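# Move hose from manifold red port to blue port

## Task

At the workbench, release the hose's latch on the manifold's red port, then insert the hose into the blue port and press until it latches. The robot must not topple or be left tilted, and nothing may be knocked or moved out of the work area.

## Robot and tools

Robot: LinearBot, an omnidirectional base with a column about 1.7 m tall. A carriage rides up and down it (lift_m) and holds two six-joint arms, left and right, each ending in a five-finger hand. Arm bases sit about 0.57 m + lift_m above the floor; the carriage hangs about 0.15 m lower. A hand point reaches 0.78 m from its shoulder but only about 0.4 m beneath its arm base. Cameras: carriage_camera (fixed, forward, tilted about 20 degrees down), left_wrist_camera and right_wrist_camera (on the little-finger side, aimed at the hand point).

Frames: the base frame has its origin on the floor under the base centre, x forward, y left, z up, in metres. left_hand and right_hand readings are hand points in this frame; they tend to read higher than the true hand, especially at long reach. base_odometry is the base frame as it was at scene start, counting wheel turns only (slip counts as travel); heading in rad, left positive, -3.142 to 3.142.

move: one action. "base" holds exactly one relative offset from the current base position: translate_m (forward +, -2 to 2 m), strafe_m (left +, -2 to 2 m) or rotate_rad (counter-clockwise +, -6.3 to 6.3 rad). "joints" is a single object keyed by joint name, giving absolute targets, not offsets; name only the joints you want to move. lift_m 0 to 1 m. Per arm (left_ or right_): joint1_rad -2.617 to 3.054 (yaw about vertical, 0 forward, + left); joint2_rad 0 to 3.141 (shoulder: 0 upper arm back level, 1.57 up, 3.14 forward level); joint3_rad 0 to 3.141 (elbow, 0 folded, 3.14 straight); joint4_rad -1.57 to 1.57 (wrist pitch, + raises fingertips); joint5_rad -1.57 to 1.57 (wrist yaw, + turns fingertips right); joint6_rad -2.094 to 2.094 (roll, + clockwise seen from the forearm). Parked arm: 0, 0.05, 0.05, 1.45, 0, 0. Hand keys on a -1 to 1 scale (+1 open/straight, -1 closed): <side>_hand_little, _ring, _middle, _index, _thumb_bend, _thumb_turn (-1 puts thumb opposite the fingers). Settings: <side>_hand_force_limit (-1 about 0 N to +1 10 N, thumb 15 N; starts at 0) and <side>_hand_speed (-0.96 to 1; starts -0.8; use -0.94 or lower for a gentle grip). A setting alone does not restart a stopped finger; send a new target. "speeds" caps this action's rates: translate_m/strafe_m 0.02 to 0.5 m/s, rotate_rad 0.05 to 1.57 rad/s, lift_m 0.08 to 0.27 m/s. "min_time_s" (0.1 to 8 s) is a floor on arm motion duration; 2 or more gives straighter hand paths, too short makes arms fast and overshooting. "cameras": list of names or ["all"]. "blocking": true (default) returns once everything rests; false returns in about 0.5 s while motion continues. Actions end by 15 s; moves time out at 14 s. Unknown keys make a call invalid; out-of-range values get it refused, and a refusal or unplanned stop cancels the remaining move, wait and finished_scene calls in that reply. A move with no action just reports state and images.

wait: seconds 0 to 10, optional cameras; returns early if earlier moves come to rest. stop: brakes all running motions (base coasts a bit); braked parts read "stopped" and may keep pressing. zoom_image: camera plus region [x0, y0, x1, y1] in pixels of its latest 504x504 image, at most 504 each way. show_instructions: shows the reference pages. finished_scene: ends the scene for good (scene 1); the hose must stay latched without help.

Results: "move" is "done" or the worst status. base_status/joint_status per motion: done, moving, off_target (resting away from target, maybe still pushing), contact_stop, time_out, stopped, not_followed (arm targets held back by the self-collision check), limit_stop_at_motor_heat. on_its_own lists uncommanded behaviour ("held at" is a target). <side>_hand_stopped_by gives six words for little, ring, middle, index, thumb_bend, thumb_turn: moving, target, force, stalled, fault. <side>_<motor>_load_n is fingertip force in N (+ pushed open); a lost grip shows as loads near 0. motor_effort is percent of max with peak in brackets; a lift effort that keeps falling while lowering means a hand rests on something. Joint torques and Motor temperatures are listed per arm in joint order.

Cautions: arms and hands have no contact stop and press until heated; blocked arms spring toward targets when freed. Motors warn (MOTOR HOT) at 75 °C and an arm drops at 100 °C for 30 to 60 s; park arms between tasks and don't leave them stretched. Don't let the arms collide or press on each other, including fingers; a hard press ends the scene. To free withheld arms, resend one arm its readings with joint 1 turned away, then the other. With joint2 under 0.8, a joint1 turn outward of 0.5 or more may hit the column. Pulling or driving away while a hand holds something fixed can pitch the robot over; watch for a rising hand z with no command. High carriage, stretched or loaded arms and abrupt stops reduce stability. After a contact_stop, back off about 0.2 m instead of repeating. Avoid slams, hard hits on fixed objects, drops and knocking anything out of the work area. Thinking time lets the scene run on.

Each tool is called as name(argument=value, ...), one argument or row to a line, values as JSON.

Reference images:

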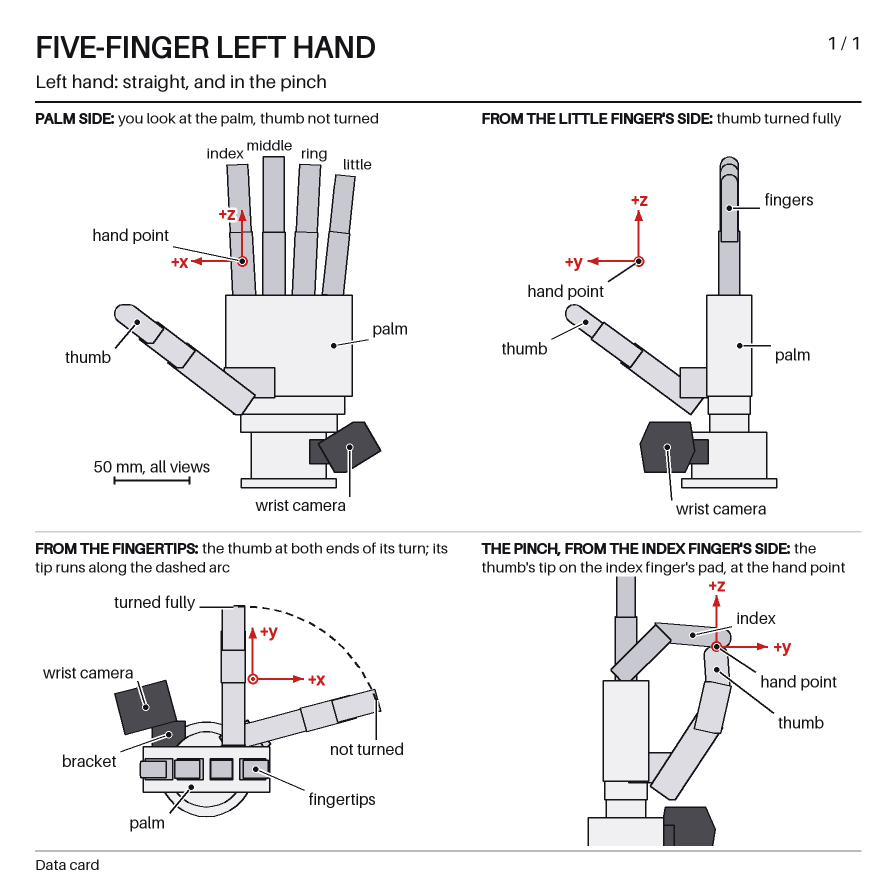

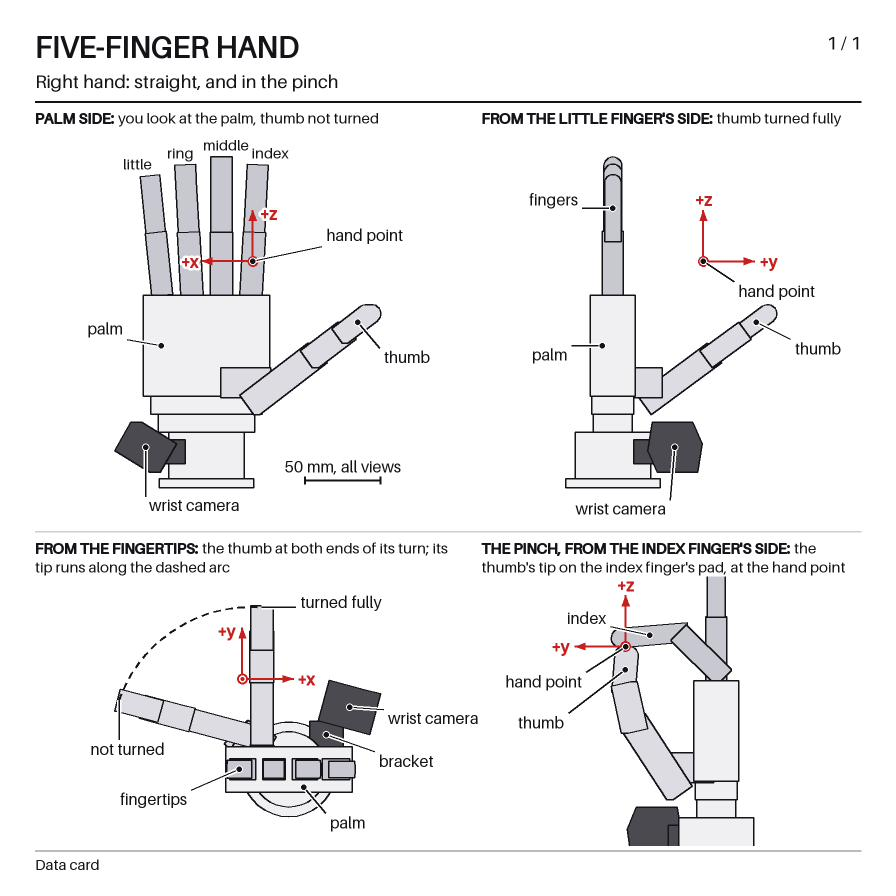

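## Session

move(
)

show_instructions(
)

Scene clock: 0.00 s.
Joint torques (N m): no reading
Motor temperatures (°C): left_arm=[23 26 30 28 22 24] | right_arm=[24 30 31 31 25 25]
base_odometry: x=+0.000 y=+0.000 heading=+0.000
base_status: not commanded
joint_positions: lift_m=+0.300 left_joint1_rad=+0.016 left_joint2_rad=+0.045 left_joint3_rad=+0.030 left_joint4_rad=+1.446 left_joint5_rad=-0.048 left_joint6_rad=+0.010 right_joint1_rad=-0.018 right_joint2_rad=+0.042 right_joint3_rad=+0.045 right_joint4_rad=+1.441 right_joint5_rad=-0.037 right_joint6_rad=+0.002 left_hand_little=+1.000 left_hand_ring=+1.000 left_hand_middle=+1.000 left_hand_index=+1.000 left_hand_thumb_turn=+1.000 left_hand_thumb_bend=+1.000 left_hand_force_limit=+0.000 left_hand_speed=-0.800 right_hand_little=+1.000 right_hand_ring=+1.000 right_hand_middle=+1.000 right_hand_index=+1.000 right_hand_thumb_turn=+1.000 right_hand_thumb_bend=+1.000 right_hand_force_limit=+0.000 right_hand_speed=-0.800
joint_status: not commanded
left_hand_stopped_by: target,target,target,target,target,target
right_hand_stopped_by: target,target,target,target,target,target
left_little_load_n: 0.0
left_ring_load_n: 0.0
left_middle_load_n: 0.0
left_index_load_n: 0.0
left_thumb_bend_load_n: 0.0
left_thumb_turn_load_n: 0.0
right_little_load_n: 0.0
right_ring_load_n: 0.0
right_middle_load_n: 0.0
right_index_load_n: 0.0
right_thumb_bend_load_n: 0.0
right_thumb_turn_load_n: 0.0
motor_effort: lift_m=+30 drive_wheels=+0
left_hand: x=+0.3279 y=+0.2856 z=+1.2879 quat_wxyz=(+0.715, -0.066, +0.032, -0.695) (m; base frame)
right_hand: x=+0.3231 y=-0.2684 z=+1.2904 quat_wxyz=(+0.701, -0.057, +0.032, -0.711) (m; base frame)
pictures: carriage_camera, left_wrist_camera, right_wrist_camera

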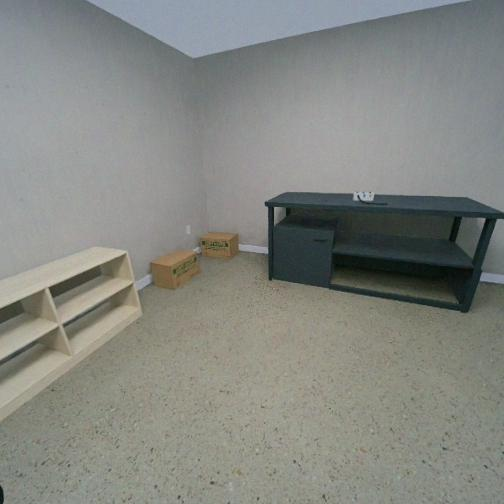

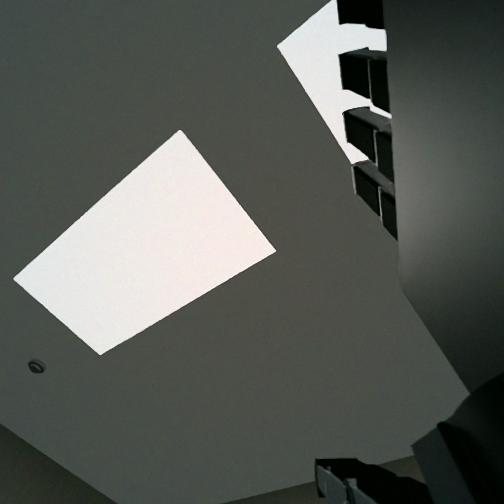

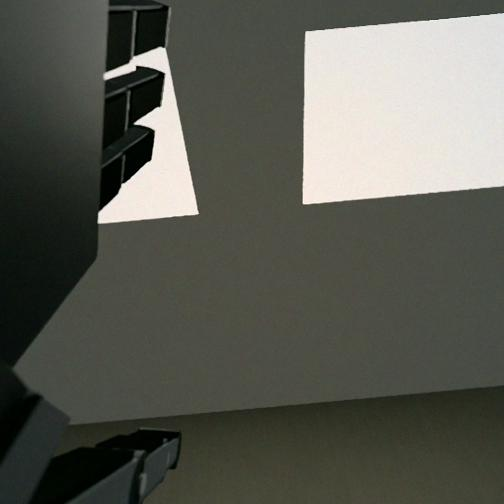

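Reference images for this scene: FIVE-FINGER LEFT HAND page 1, FIVE-FINGER HAND page 1.

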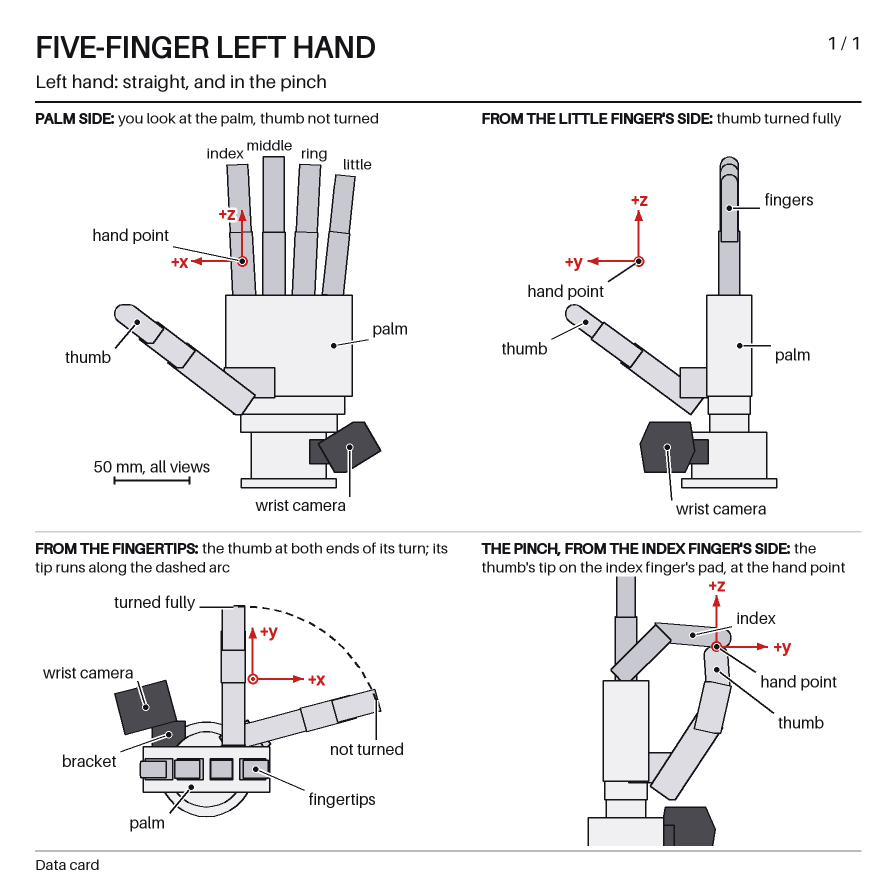

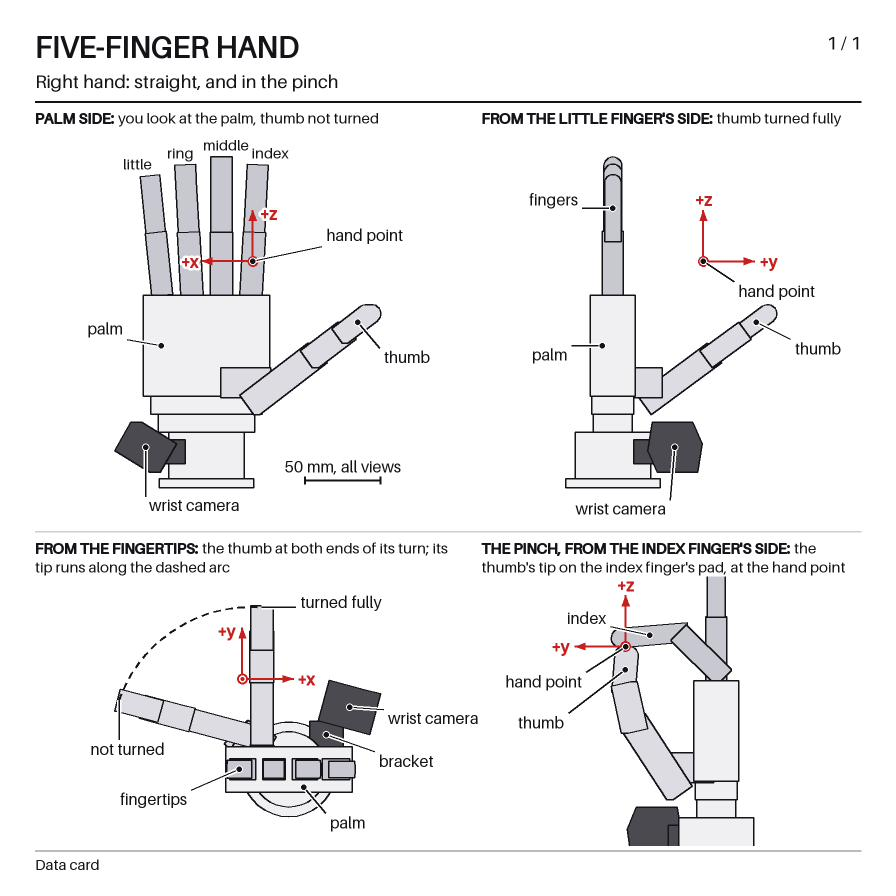

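zoom_image(
  camera="carriage_camera",
  region=[320, 170, 420, 230],
)

Scaled by 5.040.

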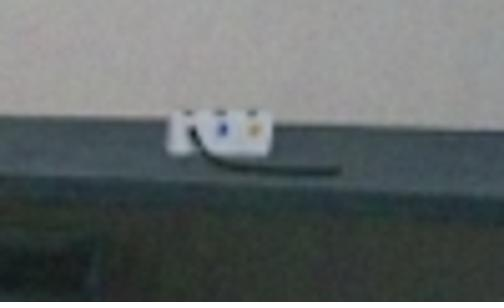

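move(
  base={"rotate_rad": -0.33},
  joints={"lift_m": 0.4},
)

move(
  base={"translate_m": 1.4},
  cameras=["carriage_camera"],
)

Scene clock: 19.73 s.
Joint torques (N m): left_arm=[-0.18 2.74 4.96 0.15 -0.07 -0.04] | right_arm=[-0.08 2.85 6.65 0.04 0.23 0.05]
move: done
base_odometry: x=+0.000 y=+0.000 heading=-0.330
base_status: done
joint_positions: lift_m=+0.400 left_joint1_rad=+0.016 left_joint2_rad=+0.045 left_joint3_rad=+0.030 left_joint4_rad=+1.446 left_joint5_rad=-0.049 left_joint6_rad=+0.010 right_joint1_rad=-0.018 right_joint2_rad=+0.042 right_joint3_rad=+0.045 right_joint4_rad=+1.441 right_joint5_rad=-0.037 right_joint6_rad=+0.002 left_hand_little=+1.000 left_hand_ring=+1.000 left_hand_middle=+1.000 left_hand_index=+1.000 left_hand_thumb_turn=+1.000 left_hand_thumb_bend=+1.000 left_hand_force_limit=+0.000 left_hand_speed=-0.800 right_hand_little=+1.000 right_hand_ring=+1.000 right_hand_middle=+1.000 right_hand_index=+1.000 right_hand_thumb_turn=+1.000 right_hand_thumb_bend=+1.000 right_hand_force_limit=+0.000 right_hand_speed=-0.800
joint_status: all done
left_hand_stopped_by: target,target,target,target,target,target
right_hand_stopped_by: target,target,target,target,target,target
left_little_load_n: 0.0
left_ring_load_n: 0.0
left_middle_load_n: 0.0
left_index_load_n: 0.0
left_thumb_bend_load_n: 0.0
left_thumb_turn_load_n: 0.0
right_little_load_n: 0.0
right_ring_load_n: 0.0
right_middle_load_n: 0.0
right_index_load_n: 0.0
right_thumb_bend_load_n: 0.0
right_thumb_turn_load_n: 0.0
motor_effort: lift_m=+34(40) drive_wheels=+6(12)
left_hand: x=+0.3280 y=+0.2856 z=+1.3876 quat_wxyz=(+0.715, -0.067, +0.032, -0.695) (m; base frame)
right_hand: x=+0.3232 y=-0.2684 z=+1.3900 quat_wxyz=(+0.701, -0.058, +0.032, -0.711) (m; base frame)
pictures: none

Scene clock: 24.83 s.
Joint torques (N m): left_arm=[-0.1 2.74 4.9 0.15 -0.06 -0.01] | right_arm=[-0.06 2.86 6.65 0.03 0.23 0.06]
move: done
base_odometry: x=+1.324 y=-0.455 heading=-0.331
base_status: done
joint_positions: lift_m=+0.400 left_joint1_rad=+0.016 left_joint2_rad=+0.045 left_joint3_rad=+0.030 left_joint4_rad=+1.446 left_joint5_rad=-0.049 left_joint6_rad=+0.010 right_joint1_rad=-0.018 right_joint2_rad=+0.042 right_joint3_rad=+0.045 right_joint4_rad=+1.440 right_joint5_rad=-0.037 right_joint6_rad=+0.002 left_hand_little=+1.000 left_hand_ring=+1.000 left_hand_middle=+1.000 left_hand_index=+1.000 left_hand_thumb_turn=+1.000 left_hand_thumb_bend=+1.000 left_hand_force_limit=+0.000 left_hand_speed=-0.800 right_hand_little=+1.000 right_hand_ring=+1.000 right_hand_middle=+1.000 right_hand_index=+1.000 right_hand_thumb_turn=+1.000 right_hand_thumb_bend=+1.000 right_hand_force_limit=+0.000 right_hand_speed=-0.800
joint_status: not commanded
left_hand_stopped_by: target,target,target,target,target,target
right_hand_stopped_by: target,target,target,target,target,target
left_little_load_n: 0.0
left_ring_load_n: 0.0
left_middle_load_n: 0.0
left_index_load_n: 0.0
left_thumb_bend_load_n: 0.0
left_thumb_turn_load_n: 0.0
right_little_load_n: 0.0
right_ring_load_n: 0.0
right_middle_load_n: 0.0
right_index_load_n: 0.0
right_thumb_bend_load_n: 0.0
right_thumb_turn_load_n: 0.0
motor_effort: lift_m=+34(34) drive_wheels=-9(24)
left_hand: x=+0.3278 y=+0.2856 z=+1.3876 quat_wxyz=(+0.715, -0.066, +0.032, -0.695) (m; base frame)
right_hand: x=+0.3234 y=-0.2684 z=+1.3900 quat_wxyz=(+0.701, -0.058, +0.033, -0.711) (m; base frame)
pictures: carriage_camera
camera_calibration:
carriage_camera: T_world_to_cam=[[0.0353109, -0.999002, -0.0273413, 0.0350315], [-0.371734, 0.0122658, -0.928258, 1.32118], [0.927667, 0.0429413, -0.37093, 0.366316], [0, 0, 0, 1]] pos_world=[0.150073, 0.0030611, 1.36324]

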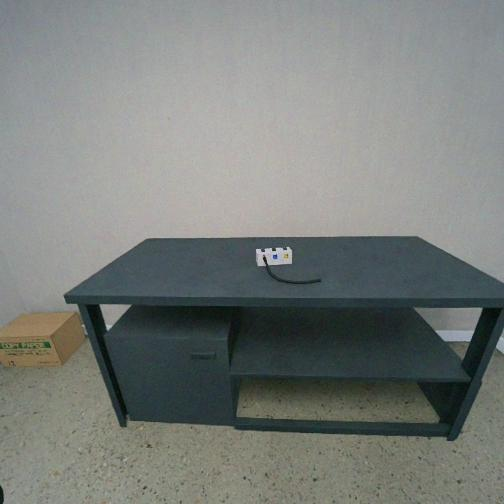

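zoom_image(
  camera="carriage_camera",
  region=[230, 225, 350, 305],
)

Scaled by 4.200.

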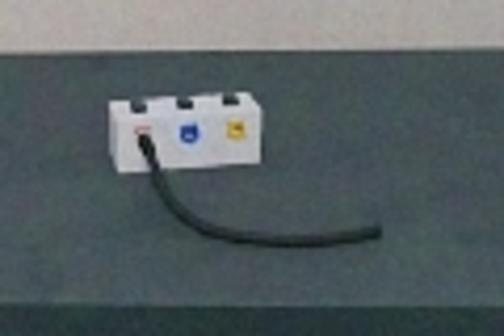

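move(
  base={"translate_m": 0.38},
  speeds={"translate_m": 0.25},
  cameras=["carriage_camera"],
)

zoom_image(
  camera="carriage_camera",
  region=[200, 240, 360, 380],
)

Scene clock: 48.93 s.
Joint torques (N m): left_arm=[-0.08 2.84 4.98 0.17 -0.07 0] | right_arm=[-0.08 2.82 6.68 0.03 0.22 0.06]
move: done
base_odometry: x=+1.683 y=-0.579 heading=-0.332
base_status: done
joint_positions: lift_m=+0.400 left_joint1_rad=+0.016 left_joint2_rad=+0.045 left_joint3_rad=+0.030 left_joint4_rad=+1.446 left_joint5_rad=-0.049 left_joint6_rad=+0.010 right_joint1_rad=-0.018 right_joint2_rad=+0.042 right_joint3_rad=+0.045 right_joint4_rad=+1.441 right_joint5_rad=-0.037 right_joint6_rad=+0.002 left_hand_little=+1.000 left_hand_ring=+1.000 left_hand_middle=+1.000 left_hand_index=+1.000 left_hand_thumb_turn=+1.000 left_hand_thumb_bend=+1.000 left_hand_force_limit=+0.000 left_hand_speed=-0.800 right_hand_little=+1.000 right_hand_ring=+1.000 right_hand_middle=+1.000 right_hand_index=+1.000 right_hand_thumb_turn=+1.000 right_hand_thumb_bend=+1.000 right_hand_force_limit=+0.000 right_hand_speed=-0.800
joint_status: not commanded
left_hand_stopped_by: target,target,target,target,target,target
right_hand_stopped_by: target,target,target,target,target,target
left_little_load_n: 0.0
left_ring_load_n: 0.0
left_middle_load_n: 0.0
left_index_load_n: 0.0
left_thumb_bend_load_n: 0.0
left_thumb_turn_load_n: 0.5
right_little_load_n: 0.0
right_ring_load_n: 0.0
right_middle_load_n: -0.5
right_index_load_n: 0.0
right_thumb_bend_load_n: 0.0
right_thumb_turn_load_n: 0.0
motor_effort: lift_m=+34(34) drive_wheels=-8(19)
left_hand: x=+0.3278 y=+0.2856 z=+1.3876 quat_wxyz=(+0.715, -0.066, +0.032, -0.695) (m; base frame)
right_hand: x=+0.3232 y=-0.2684 z=+1.3900 quat_wxyz=(+0.701, -0.058, +0.032, -0.711) (m; base frame)
pictures: carriage_camera
camera_calibration:
carriage_camera: T_world_to_cam=[[0.0353109, -0.999002, -0.0273413, 0.0350315], [-0.371734, 0.0122658, -0.928258, 1.32118], [0.927667, 0.0429413, -0.37093, 0.366316], [0, 0, 0, 1]] pos_world=[0.150073, 0.0030611, 1.36324]

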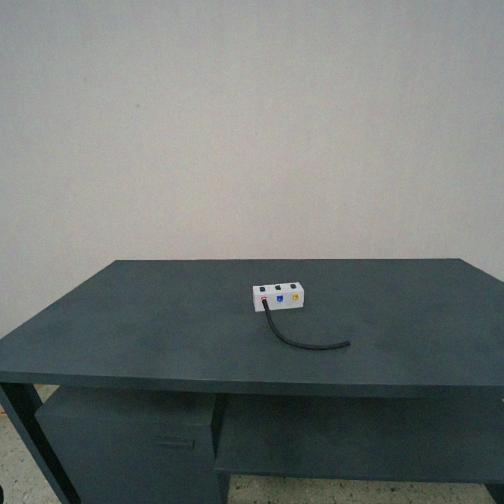

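Scaled by 3.150.

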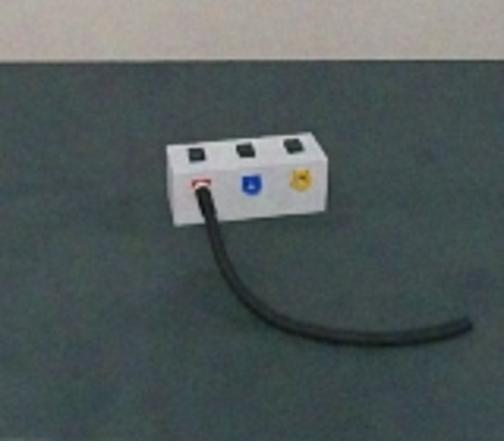

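move(
  base={"rotate_rad": 0.137},
  joints={"left_joint1_rad": 0.0, "left_joint2_rad": 1.57, "left_joint3_rad": 1.57, "left_joint4_rad": 0, "left_joint5_rad": 0, "left_joint6_rad": 0, "right_joint1_rad": 0, "right_joint2_rad": 1.2, "right_joint3_rad": 1.2, "right_joint4_rad": -1.0, "right_joint5_rad": 0, "right_joint6_rad": 0},
  min_time_s=3,
  cameras=["all"],
)

Scene clock: 94.00 s.
Joint torques (N m): left_arm=[-0.8 -6.61 9.83 2.46 -0.01 -0.1] | right_arm=[0.61 -2.88 11.47 1.42 0.32 0.04]
move: done
base_odometry: x=+1.683 y=-0.579 heading=-0.195
base_status: done
joint_positions: lift_m=+0.400 left_joint1_rad=+0.009 left_joint2_rad=+1.560 left_joint3_rad=+1.539 left_joint4_rad=+0.014 left_joint5_rad=-0.008 left_joint6_rad=+0.010 right_joint1_rad=-0.009 right_joint2_rad=+1.196 right_joint3_rad=+1.162 right_joint4_rad=-0.994 right_joint5_rad=-0.014 right_joint6_rad=+0.002 left_hand_little=+1.000 left_hand_ring=+1.000 left_hand_middle=+1.000 left_hand_index=+1.000 left_hand_thumb_turn=+1.000 left_hand_thumb_bend=+1.000 left_hand_force_limit=+0.000 left_hand_speed=-0.800 right_hand_little=+1.000 right_hand_ring=+1.000 right_hand_middle=+1.000 right_hand_index=+1.000 right_hand_thumb_turn=+1.000 right_hand_thumb_bend=+1.000 right_hand_force_limit=+0.000 right_hand_speed=-0.800
joint_status: all done
left_hand_stopped_by: target,target,target,target,target,target
right_hand_stopped_by: target,target,target,target,target,target
left_little_load_n: 0.5
left_ring_load_n: 0.0
left_middle_load_n: 0.0
left_index_load_n: 0.0
left_thumb_bend_load_n: 0.0
left_thumb_turn_load_n: 0.0
right_little_load_n: 0.0
right_ring_load_n: 0.0
right_middle_load_n: 0.0
right_index_load_n: 0.0
right_thumb_bend_load_n: 0.0
right_thumb_turn_load_n: 0.0
motor_effort: lift_m=+34(34) drive_wheels=+4(12)
left_hand: x=+0.7595 y=+0.2807 z=+1.3178 quat_wxyz=(+0.505, -0.503, +0.500, -0.492) (m; base frame)
right_hand: x=+0.4855 y=-0.2734 z=+1.0982 quat_wxyz=(+0.194, -0.679, +0.683, -0.186) (m; base frame)
pictures: carriage_camera, left_wrist_camera, right_wrist_camera
camera_calibration:
carriage_camera: T_world_to_cam=[[0.0353109, -0.999002, -0.0273413, 0.0350315], [-0.371734, 0.0122658, -0.928258, 1.32118], [0.927667, 0.0429413, -0.37093, 0.366316], [0, 0, 0, 1]] pos_world=[0.150073, 0.0030611, 1.36324]
left_wrist_camera: T_world_to_cam=[[0.0163959, -0.26173, 0.965002, -1.21085], [-0.486151, -0.845456, -0.221046, 0.901948], [0.873721, -0.465513, -0.141102, -0.228973], [0, 0, 0, 1]] pos_world=[0.658394, 0.339052, 1.33554]
right_wrist_camera: T_world_to_cam=[[-0.794634, -0.273834, -0.541822, 0.910255], [-0.507781, 0.788962, 0.345972, 0.0801688], [0.332738, 0.550048, -0.765985, 0.939273], [0, 0, 0, 1]] pos_world=[0.451496, -0.330636, 1.18493]

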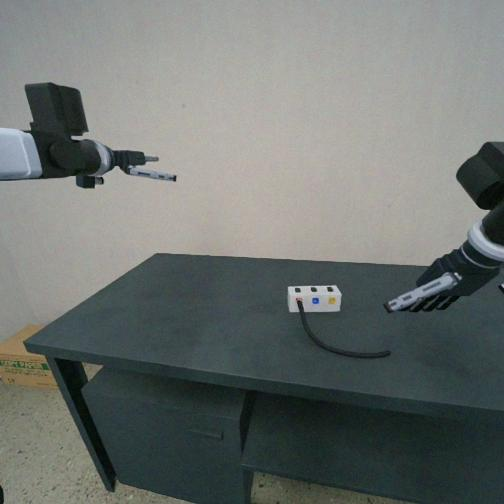

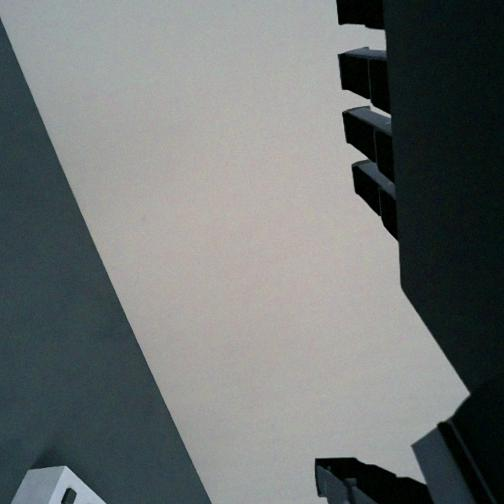

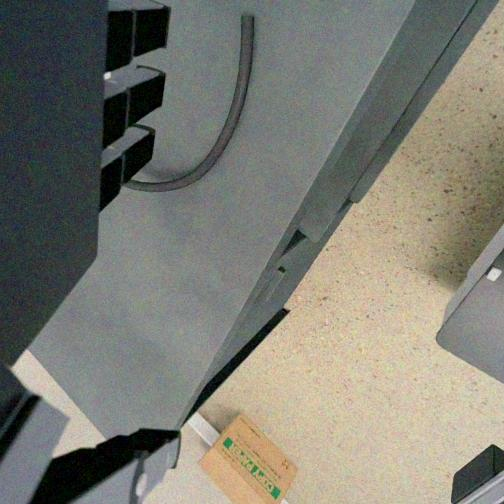

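move(
  base={"strafe_m": -0.19},
  speeds={"strafe_m": 0.2},
)

move(
  base={"translate_m": 0.15},
  speeds={"translate_m": 0.15},
  cameras=["all"],
)

zoom_image(
  camera="carriage_camera",
  region=[160, 260, 320, 420],
)

Scene clock: 130.67 s.
Joint torques (N m): left_arm=[-0.55 -6.39 9.77 2.53 -0.03 -0.12] | right_arm=[0.34 -2.97 11.47 1.45 0.28 0.04]
Motor temperatures (°C): left_arm=[23 29 36 32 22 23] | right_arm=[24 31 37 30 25 24]
move: done
base_odometry: x=+1.647 y=-0.766 heading=-0.194
base_status: done
joint_positions: lift_m=+0.400 left_joint1_rad=+0.003 left_joint2_rad=+1.560 left_joint3_rad=+1.539 left_joint4_rad=+0.010 left_joint5_rad=-0.004 left_joint6_rad=+0.010 right_joint1_rad=-0.006 right_joint2_rad=+1.197 right_joint3_rad=+1.162 right_joint4_rad=-0.998 right_joint5_rad=-0.009 right_joint6_rad=+0.002 left_hand_little=+1.000 left_hand_ring=+1.000 left_hand_middle=+1.000 left_hand_index=+1.000 left_hand_thumb_turn=+1.000 left_hand_thumb_bend=+1.000 left_hand_force_limit=+0.000 left_hand_speed=-0.800 right_hand_little=+1.000 right_hand_ring=+1.000 right_hand_middle=+1.000 right_hand_index=+1.000 right_hand_thumb_turn=+1.000 right_hand_thumb_bend=+1.000 right_hand_force_limit=+0.000 right_hand_speed=-0.800
joint_status: not commanded
left_hand_stopped_by: target,target,target,target,target,target
right_hand_stopped_by: target,target,target,target,target,target
left_little_load_n: 0.0
left_ring_load_n: 0.0
left_middle_load_n: 0.5
left_index_load_n: 0.0
left_thumb_bend_load_n: 0.0
left_thumb_turn_load_n: 0.0
right_little_load_n: 0.0
right_ring_load_n: 0.0
right_middle_load_n: 0.0
right_index_load_n: 0.0
right_thumb_bend_load_n: 0.0
right_thumb_turn_load_n: 0.0
motor_effort: lift_m=+34(34) drive_wheels=+4(19)
left_hand: x=+0.7590 y=+0.2769 z=+1.3166 quat_wxyz=(+0.502, -0.502, +0.503, -0.493) (m; base frame)
right_hand: x=+0.4844 y=-0.2736 z=+1.0973 quat_wxyz=(+0.191, -0.680, +0.683, -0.185) (m; base frame)
pictures: none

Scene clock: 132.67 s.
Joint torques (N m): left_arm=[-0.44 -6.94 9.52 2.48 -0.05 -0.14] | right_arm=[0.42 -3.15 11.47 1.47 0.28 0.04]
move: done
base_odometry: x=+1.794 y=-0.795 heading=-0.195
base_status: done
joint_positions: lift_m=+0.400 left_joint1_rad=+0.003 left_joint2_rad=+1.563 left_joint3_rad=+1.541 left_joint4_rad=+0.008 left_joint5_rad=-0.004 left_joint6_rad=+0.010 right_joint1_rad=-0.006 right_joint2_rad=+1.199 right_joint3_rad=+1.162 right_joint4_rad=-1.000 right_joint5_rad=-0.009 right_joint6_rad=+0.002 left_hand_little=+1.000 left_hand_ring=+1.000 left_hand_middle=+1.000 left_hand_index=+1.000 left_hand_thumb_turn=+1.000 left_hand_thumb_bend=+1.000 left_hand_force_limit=+0.000 left_hand_speed=-0.800 right_hand_little=+1.000 right_hand_ring=+1.000 right_hand_middle=+1.000 right_hand_index=+1.000 right_hand_thumb_turn=+1.000 right_hand_thumb_bend=+1.000 right_hand_force_limit=+0.000 right_hand_speed=-0.800
joint_status: not commanded
left_hand_stopped_by: target,target,target,target,target,target
right_hand_stopped_by: target,target,target,target,target,target
left_little_load_n: 0.0
left_ring_load_n: 0.0
left_middle_load_n: 0.0
left_index_load_n: 0.0
left_thumb_bend_load_n: 0.0
left_thumb_turn_load_n: 0.0
right_little_load_n: 0.0
right_ring_load_n: 0.0
right_middle_load_n: 0.0
right_index_load_n: 0.0
right_thumb_bend_load_n: 0.0
right_thumb_turn_load_n: 0.0
motor_effort: lift_m=+34(34) drive_wheels=-5(12)
left_hand: x=+0.7598 y=+0.2769 z=+1.3153 quat_wxyz=(+0.501, -0.503, +0.504, -0.492) (m; base frame)
right_hand: x=+0.4838 y=-0.2736 z=+1.0967 quat_wxyz=(+0.189, -0.680, +0.684, -0.184) (m; base frame)
pictures: carriage_camera, left_wrist_camera, right_wrist_camera
camera_calibration:
carriage_camera: T_world_to_cam=[[0.0353109, -0.999002, -0.0273413, 0.0350315], [-0.371734, 0.0122658, -0.928258, 1.32118], [0.927667, 0.0429413, -0.37093, 0.366316], [0, 0, 0, 1]] pos_world=[0.150073, 0.0030611, 1.36324]
left_wrist_camera: T_world_to_cam=[[0.0213213, -0.261816, 0.964882, -1.21302], [-0.495935, -0.840763, -0.217178, 0.899419], [0.868098, -0.473889, -0.14777, -0.215987], [0, 0, 0, 1]] pos_world=[0.659415, 0.336256, 1.33384]
right_wrist_camera: T_world_to_cam=[[-0.799852, -0.276445, -0.532743, 0.899869], [-0.504715, 0.790144, 0.347757, 0.0768159], [0.324808, 0.547038, -0.771524, 0.947868], [0, 0, 0, 1]] pos_world=[0.450656, -0.330451, 1.18399]

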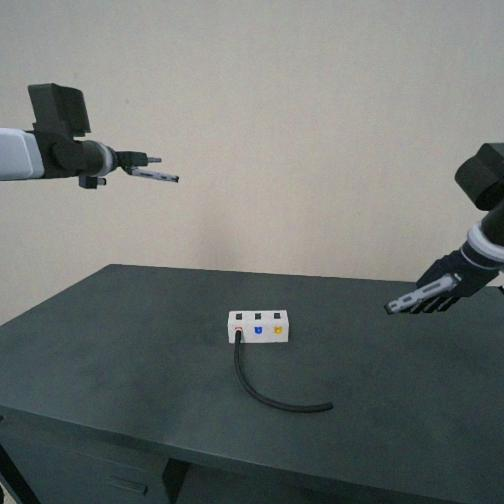

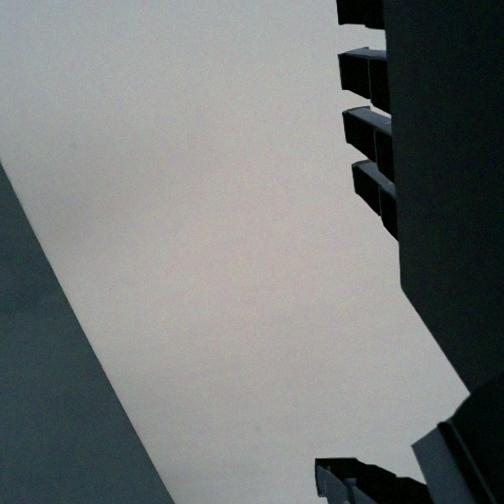

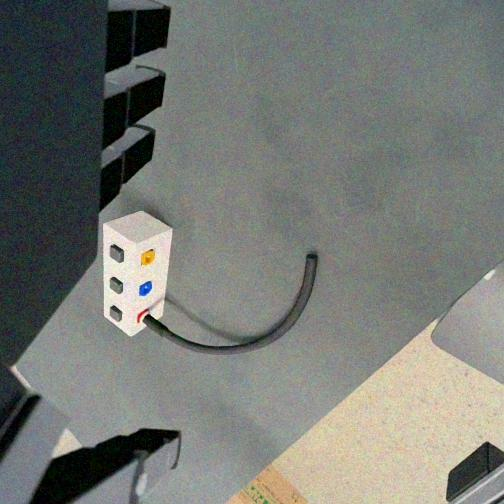

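Scaled by 3.150.

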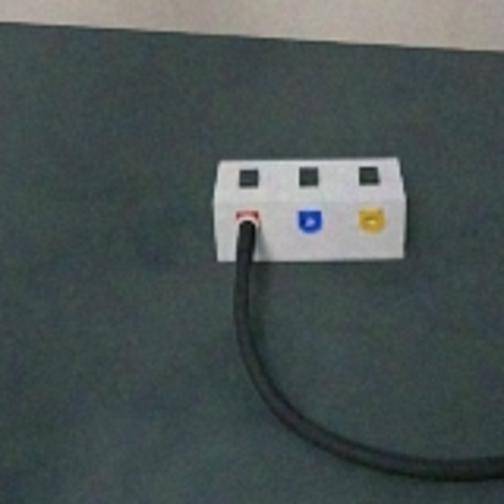

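move(
  base={"translate_m": 0.09},
  speeds={"translate_m": 0.1},
  joints={"left_joint1_rad": -0.294, "left_joint2_rad": 1.898, "left_joint3_rad": 1.486, "left_joint4_rad": -1.158, "left_joint5_rad": 0, "left_joint6_rad": -1.864, "left_hand_thumb_turn": -1},
  min_time_s=4,
  cameras=["all"],
)

Scene clock: 155.87 s.
Joint torques (N m): left_arm=[-0.72 -7.62 4.05 0.5 0 -0.11] | right_arm=[0.42 -3.12 11.47 1.48 0.28 0.04]
move: done
base_odometry: x=+1.882 y=-0.813 heading=-0.195
base_status: done
joint_positions: lift_m=+0.400 left_joint1_rad=-0.288 left_joint2_rad=+1.884 left_joint3_rad=+1.501 left_joint4_rad=-1.148 left_joint5_rad=-0.004 left_joint6_rad=-1.854 right_joint1_rad=-0.006 right_joint2_rad=+1.199 right_joint3_rad=+1.162 right_joint4_rad=-1.002 right_joint5_rad=-0.009 right_joint6_rad=+0.002 left_hand_little=+1.000 left_hand_ring=+1.000 left_hand_middle=+1.000 left_hand_index=+1.000 left_hand_thumb_turn=-1.000 left_hand_thumb_bend=+1.000 left_hand_force_limit=+0.000 left_hand_speed=-0.800 right_hand_little=+1.000 right_hand_ring=+1.000 right_hand_middle=+1.000 right_hand_index=+1.000 right_hand_thumb_turn=+1.000 right_hand_thumb_bend=+1.000 right_hand_force_limit=+0.000 right_hand_speed=-0.800
joint_status: all done
left_hand_stopped_by: target,target,target,target,target,target
right_hand_stopped_by: target,target,target,target,target,target
left_little_load_n: 0.0
left_ring_load_n: 0.0
left_middle_load_n: 0.0
left_index_load_n: 0.0
left_thumb_bend_load_n: 0.0
left_thumb_turn_load_n: 0.0
right_little_load_n: 0.0
right_ring_load_n: 0.0
right_middle_load_n: 0.0
right_index_load_n: 0.0
right_thumb_bend_load_n: 0.0
right_thumb_turn_load_n: 0.0
motor_effort: lift_m=+34(34) drive_wheels=-4(13)
left_hand: x=+0.6057 y=+0.1426 z=+1.0099 quat_wxyz=(-0.004, -1.000, +0.002, -0.020) (m; base frame)
right_hand: x=+0.4834 y=-0.2736 z=+1.0966 quat_wxyz=(+0.189, -0.680, +0.684, -0.183) (m; base frame)
pictures: carriage_camera, left_wrist_camera, right_wrist_camera
camera_calibration:
carriage_camera: T_world_to_cam=[[0.0353109, -0.999002, -0.0273413, 0.0350315], [-0.371734, 0.0122658, -0.928258, 1.32118], [0.927667, 0.0429413, -0.37093, 0.366316], [0, 0, 0, 1]] pos_world=[0.150073, 0.0030611, 1.36324]
left_wrist_camera: T_world_to_cam=[[0.256939, 0.966424, -0.0025446, -0.29109], [0.817939, -0.216058, 0.533192, -0.998953], [0.51474, -0.139079, -0.84599, 0.680428], [0, 0, 0, 1]] pos_world=[0.541632, 0.160118, 1.10753]
right_wrist_camera: T_world_to_cam=[[-0.800639, -0.276504, -0.531528, 0.898598], [-0.504237, 0.790119, 0.348507, 0.0756032], [0.323607, 0.547044, -0.772024, 0.949065], [0, 0, 0, 1]] pos_world=[0.45045, -0.330451, 1.18398]

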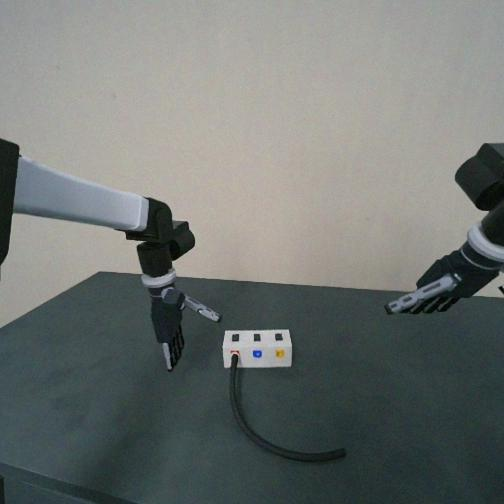

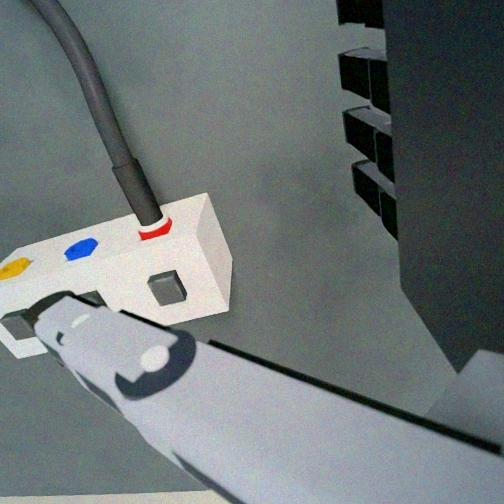

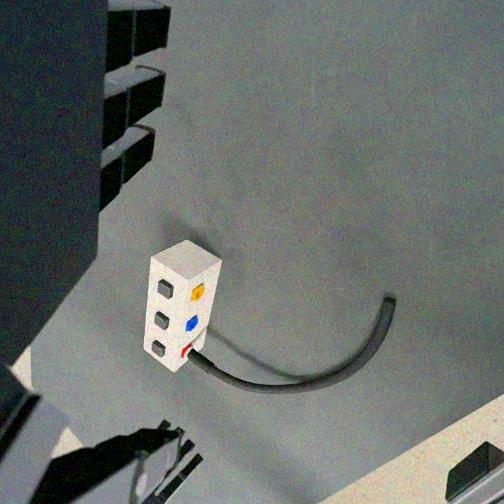

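zoom_image(
  camera="left_wrist_camera",
  region=[0, 100, 250, 350],
)

zoom_image(
  camera="carriage_camera",
  region=[200, 310, 310, 420],
)

Scaled by 2.016.

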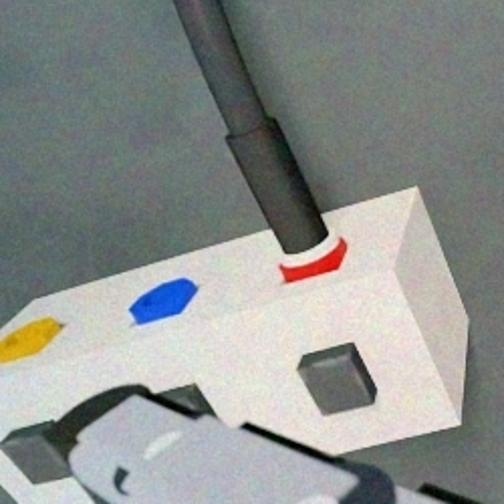

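Scaled by 4.582.

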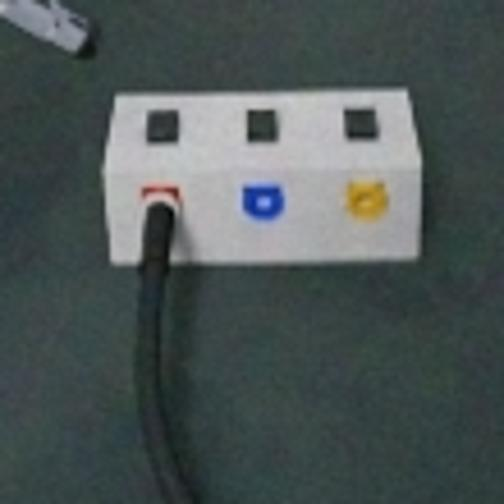

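move(
  joints={"left_joint1_rad": -0.267, "left_joint2_rad": 2.015, "left_joint3_rad": 1.328, "left_joint4_rad": -0.912, "left_joint5_rad": 0, "left_joint6_rad": -1.863, "left_hand_index": 0, "left_hand_middle": 0, "left_hand_ring": -1, "left_hand_little": -1},
  min_time_s=3,
  cameras=["carriage_camera", "left_wrist_camera"],
)

zoom_image(
  camera="carriage_camera",
  region=[120, 260, 320, 460],
)

Scene clock: 192.70 s.
Joint torques (N m): left_arm=[0.18 -7.95 3.69 0.59 -0.01 -0.09] | right_arm=[0.42 -3.11 11.44 1.48 0.27 0.04]
move: done
base_odometry: x=+1.882 y=-0.813 heading=-0.195
base_status: not commanded
joint_positions: lift_m=+0.400 left_joint1_rad=-0.273 left_joint2_rad=+2.001 left_joint3_rad=+1.343 left_joint4_rad=-0.920 left_joint5_rad=-0.004 left_joint6_rad=-1.854 right_joint1_rad=-0.006 right_joint2_rad=+1.199 right_joint3_rad=+1.162 right_joint4_rad=-1.002 right_joint5_rad=-0.009 right_joint6_rad=+0.002 left_hand_little=-1.000 left_hand_ring=-1.000 left_hand_middle=+0.000 left_hand_index=+0.000 left_hand_thumb_turn=-1.000 left_hand_thumb_bend=+1.000 left_hand_force_limit=+0.000 left_hand_speed=-0.800 right_hand_little=+1.000 right_hand_ring=+1.000 right_hand_middle=+1.000 right_hand_index=+1.000 right_hand_thumb_turn=+1.000 right_hand_thumb_bend=+1.000 right_hand_force_limit=+0.000 right_hand_speed=-0.800
joint_status: all done
left_hand_stopped_by: target,target,target,target,target,target
right_hand_stopped_by: target,target,target,target,target,target
left_little_load_n: 0.0
left_ring_load_n: 0.5
left_middle_load_n: 0.0
left_index_load_n: 0.0
left_thumb_bend_load_n: 0.0
left_thumb_turn_load_n: 0.0
right_little_load_n: 0.0
right_ring_load_n: 0.0
right_middle_load_n: 0.0
right_index_load_n: 0.0
right_thumb_bend_load_n: 0.0
right_thumb_turn_load_n: 0.0
motor_effort: lift_m=+34(34) drive_wheels=-4(5)
left_hand: x=+0.6049 y=+0.1490 z=+0.9298 quat_wxyz=(+0.003, -1.000, -0.005, +0.003) (m; base frame)
right_hand: x=+0.4834 y=-0.2736 z=+1.0966 quat_wxyz=(+0.189, -0.680, +0.684, -0.183) (m; base frame)
pictures: carriage_camera, left_wrist_camera
camera_calibration:
carriage_camera: T_world_to_cam=[[0.0353109, -0.999002, -0.0273413, 0.0350315], [-0.371734, 0.0122658, -0.928258, 1.32118], [0.927667, 0.0429413, -0.37093, 0.366316], [0, 0, 0, 1]] pos_world=[0.150073, 0.0030611, 1.36324]
left_wrist_camera: T_world_to_cam=[[0.242406, 0.970174, -0.0012162, -0.290266], [0.844592, -0.210412, 0.492332, -0.933209], [0.477392, -0.120372, -0.870406, 0.656429], [0, 0, 0, 1]] pos_world=[0.545169, 0.164266, 1.03046]

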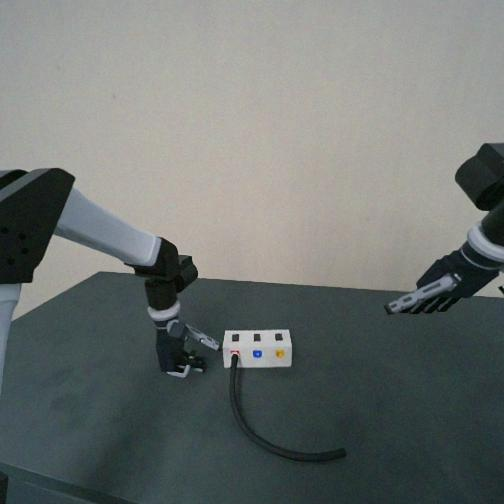

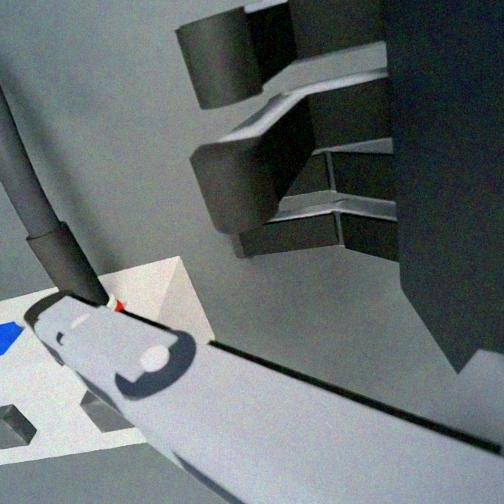

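Scaled by 2.520.

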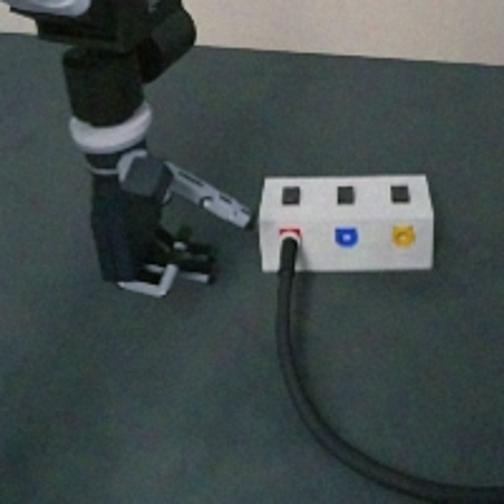

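zoom_image(
  camera="left_wrist_camera",
  region=[0, 180, 250, 430],
)

Scaled by 2.016.

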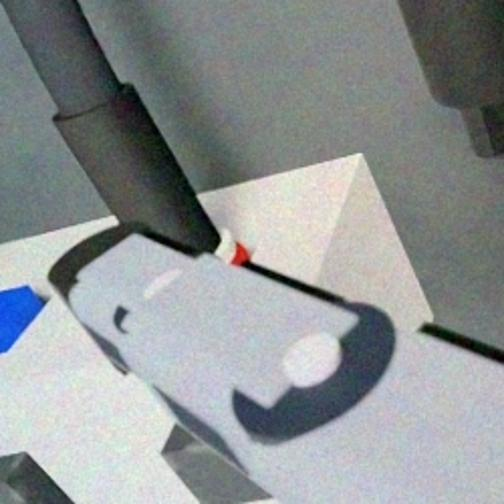

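move(
  joints={"left_joint1_rad": -0.27, "left_joint2_rad": 2.062, "left_joint3_rad": 1.279, "left_joint4_rad": -0.81, "left_joint5_rad": 0, "left_joint6_rad": -1.863},
  min_time_s=2,
  cameras=["carriage_camera", "left_wrist_camera"],
)

zoom_image(
  camera="carriage_camera",
  region=[140, 300, 300, 460],
)

Scene clock: 226.53 s.
Joint torques (N m): left_arm=[0.02 -8.2 3.55 0.54 -0.02 -0.11] | right_arm=[0.42 -3.11 11.48 1.48 0.27 0.05]
Motor temperatures (°C): left_arm=[23 36 33 28 21 22] | right_arm=[24 30 41 30 24 24]
move: done
base_odometry: x=+1.882 y=-0.813 heading=-0.195
base_status: not commanded
joint_positions: lift_m=+0.400 left_joint1_rad=-0.273 left_joint2_rad=+2.047 left_joint3_rad=+1.293 left_joint4_rad=-0.819 left_joint5_rad=-0.004 left_joint6_rad=-1.854 right_joint1_rad=-0.006 right_joint2_rad=+1.199 right_joint3_rad=+1.162 right_joint4_rad=-1.002 right_joint5_rad=-0.009 right_joint6_rad=+0.002 left_hand_little=-1.000 left_hand_ring=-1.000 left_hand_middle=+0.000 left_hand_index=+0.000 left_hand_thumb_turn=-1.000 left_hand_thumb_bend=+1.000 left_hand_force_limit=+0.000 left_hand_speed=-0.800 right_hand_little=+1.000 right_hand_ring=+1.000 right_hand_middle=+1.000 right_hand_index=+1.000 right_hand_thumb_turn=+1.000 right_hand_thumb_bend=+1.000 right_hand_force_limit=+0.000 right_hand_speed=-0.800
joint_status: all done
left_hand_stopped_by: target,target,target,target,target,target
right_hand_stopped_by: target,target,target,target,target,target
left_little_load_n: 0.0
left_ring_load_n: 0.0
left_middle_load_n: 0.0
left_index_load_n: 0.0
left_thumb_bend_load_n: 0.0
left_thumb_turn_load_n: 0.0
right_little_load_n: 0.0
right_ring_load_n: 0.0
right_middle_load_n: 0.0
right_index_load_n: 0.0
right_thumb_bend_load_n: 0.0
right_thumb_turn_load_n: 0.0
motor_effort: lift_m=+34(34) drive_wheels=-5(5)
left_hand: x=+0.6064 y=+0.1485 z=+0.9030 quat_wxyz=(+0.002, -1.000, -0.005, +0.001) (m; base frame)
right_hand: x=+0.4834 y=-0.2736 z=+1.0966 quat_wxyz=(+0.189, -0.680, +0.684, -0.183) (m; base frame)
pictures: carriage_camera, left_wrist_camera
camera_calibration:
carriage_camera: T_world_to_cam=[[0.0353109, -0.999002, -0.0273413, 0.0350315], [-0.371734, 0.0122658, -0.928258, 1.32118], [0.927667, 0.0429413, -0.37093, 0.366316], [0, 0, 0, 1]] pos_world=[0.150073, 0.0030611, 1.36324]
left_wrist_camera: T_world_to_cam=[[0.242433, 0.970167, -0.00140005, -0.290079], [0.84204, -0.209698, 0.496987, -0.924158], [0.481867, -0.121665, -0.867757, 0.627426], [0, 0, 0, 1]] pos_world=[0.546167, 0.163966, 1.00334]

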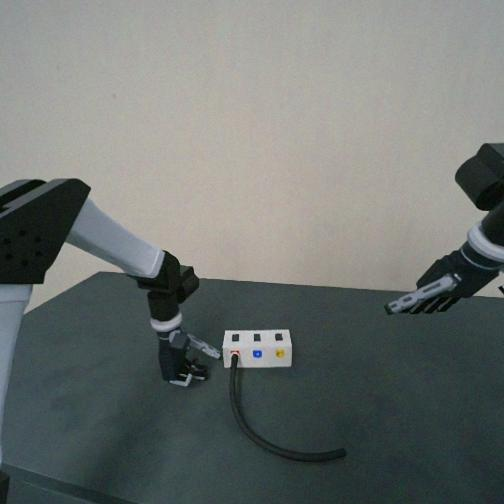

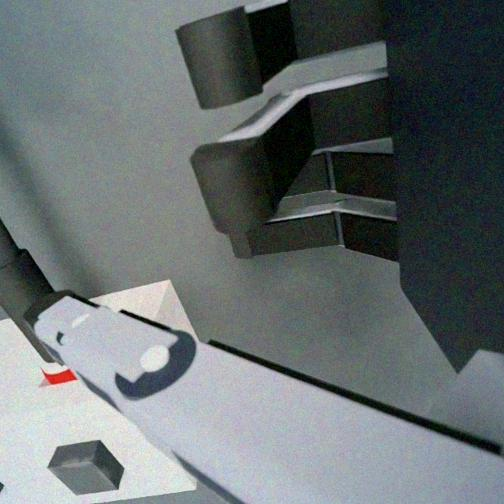

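Scaled by 3.150.

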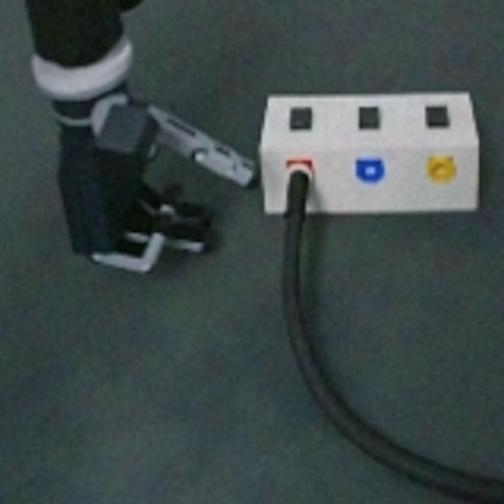

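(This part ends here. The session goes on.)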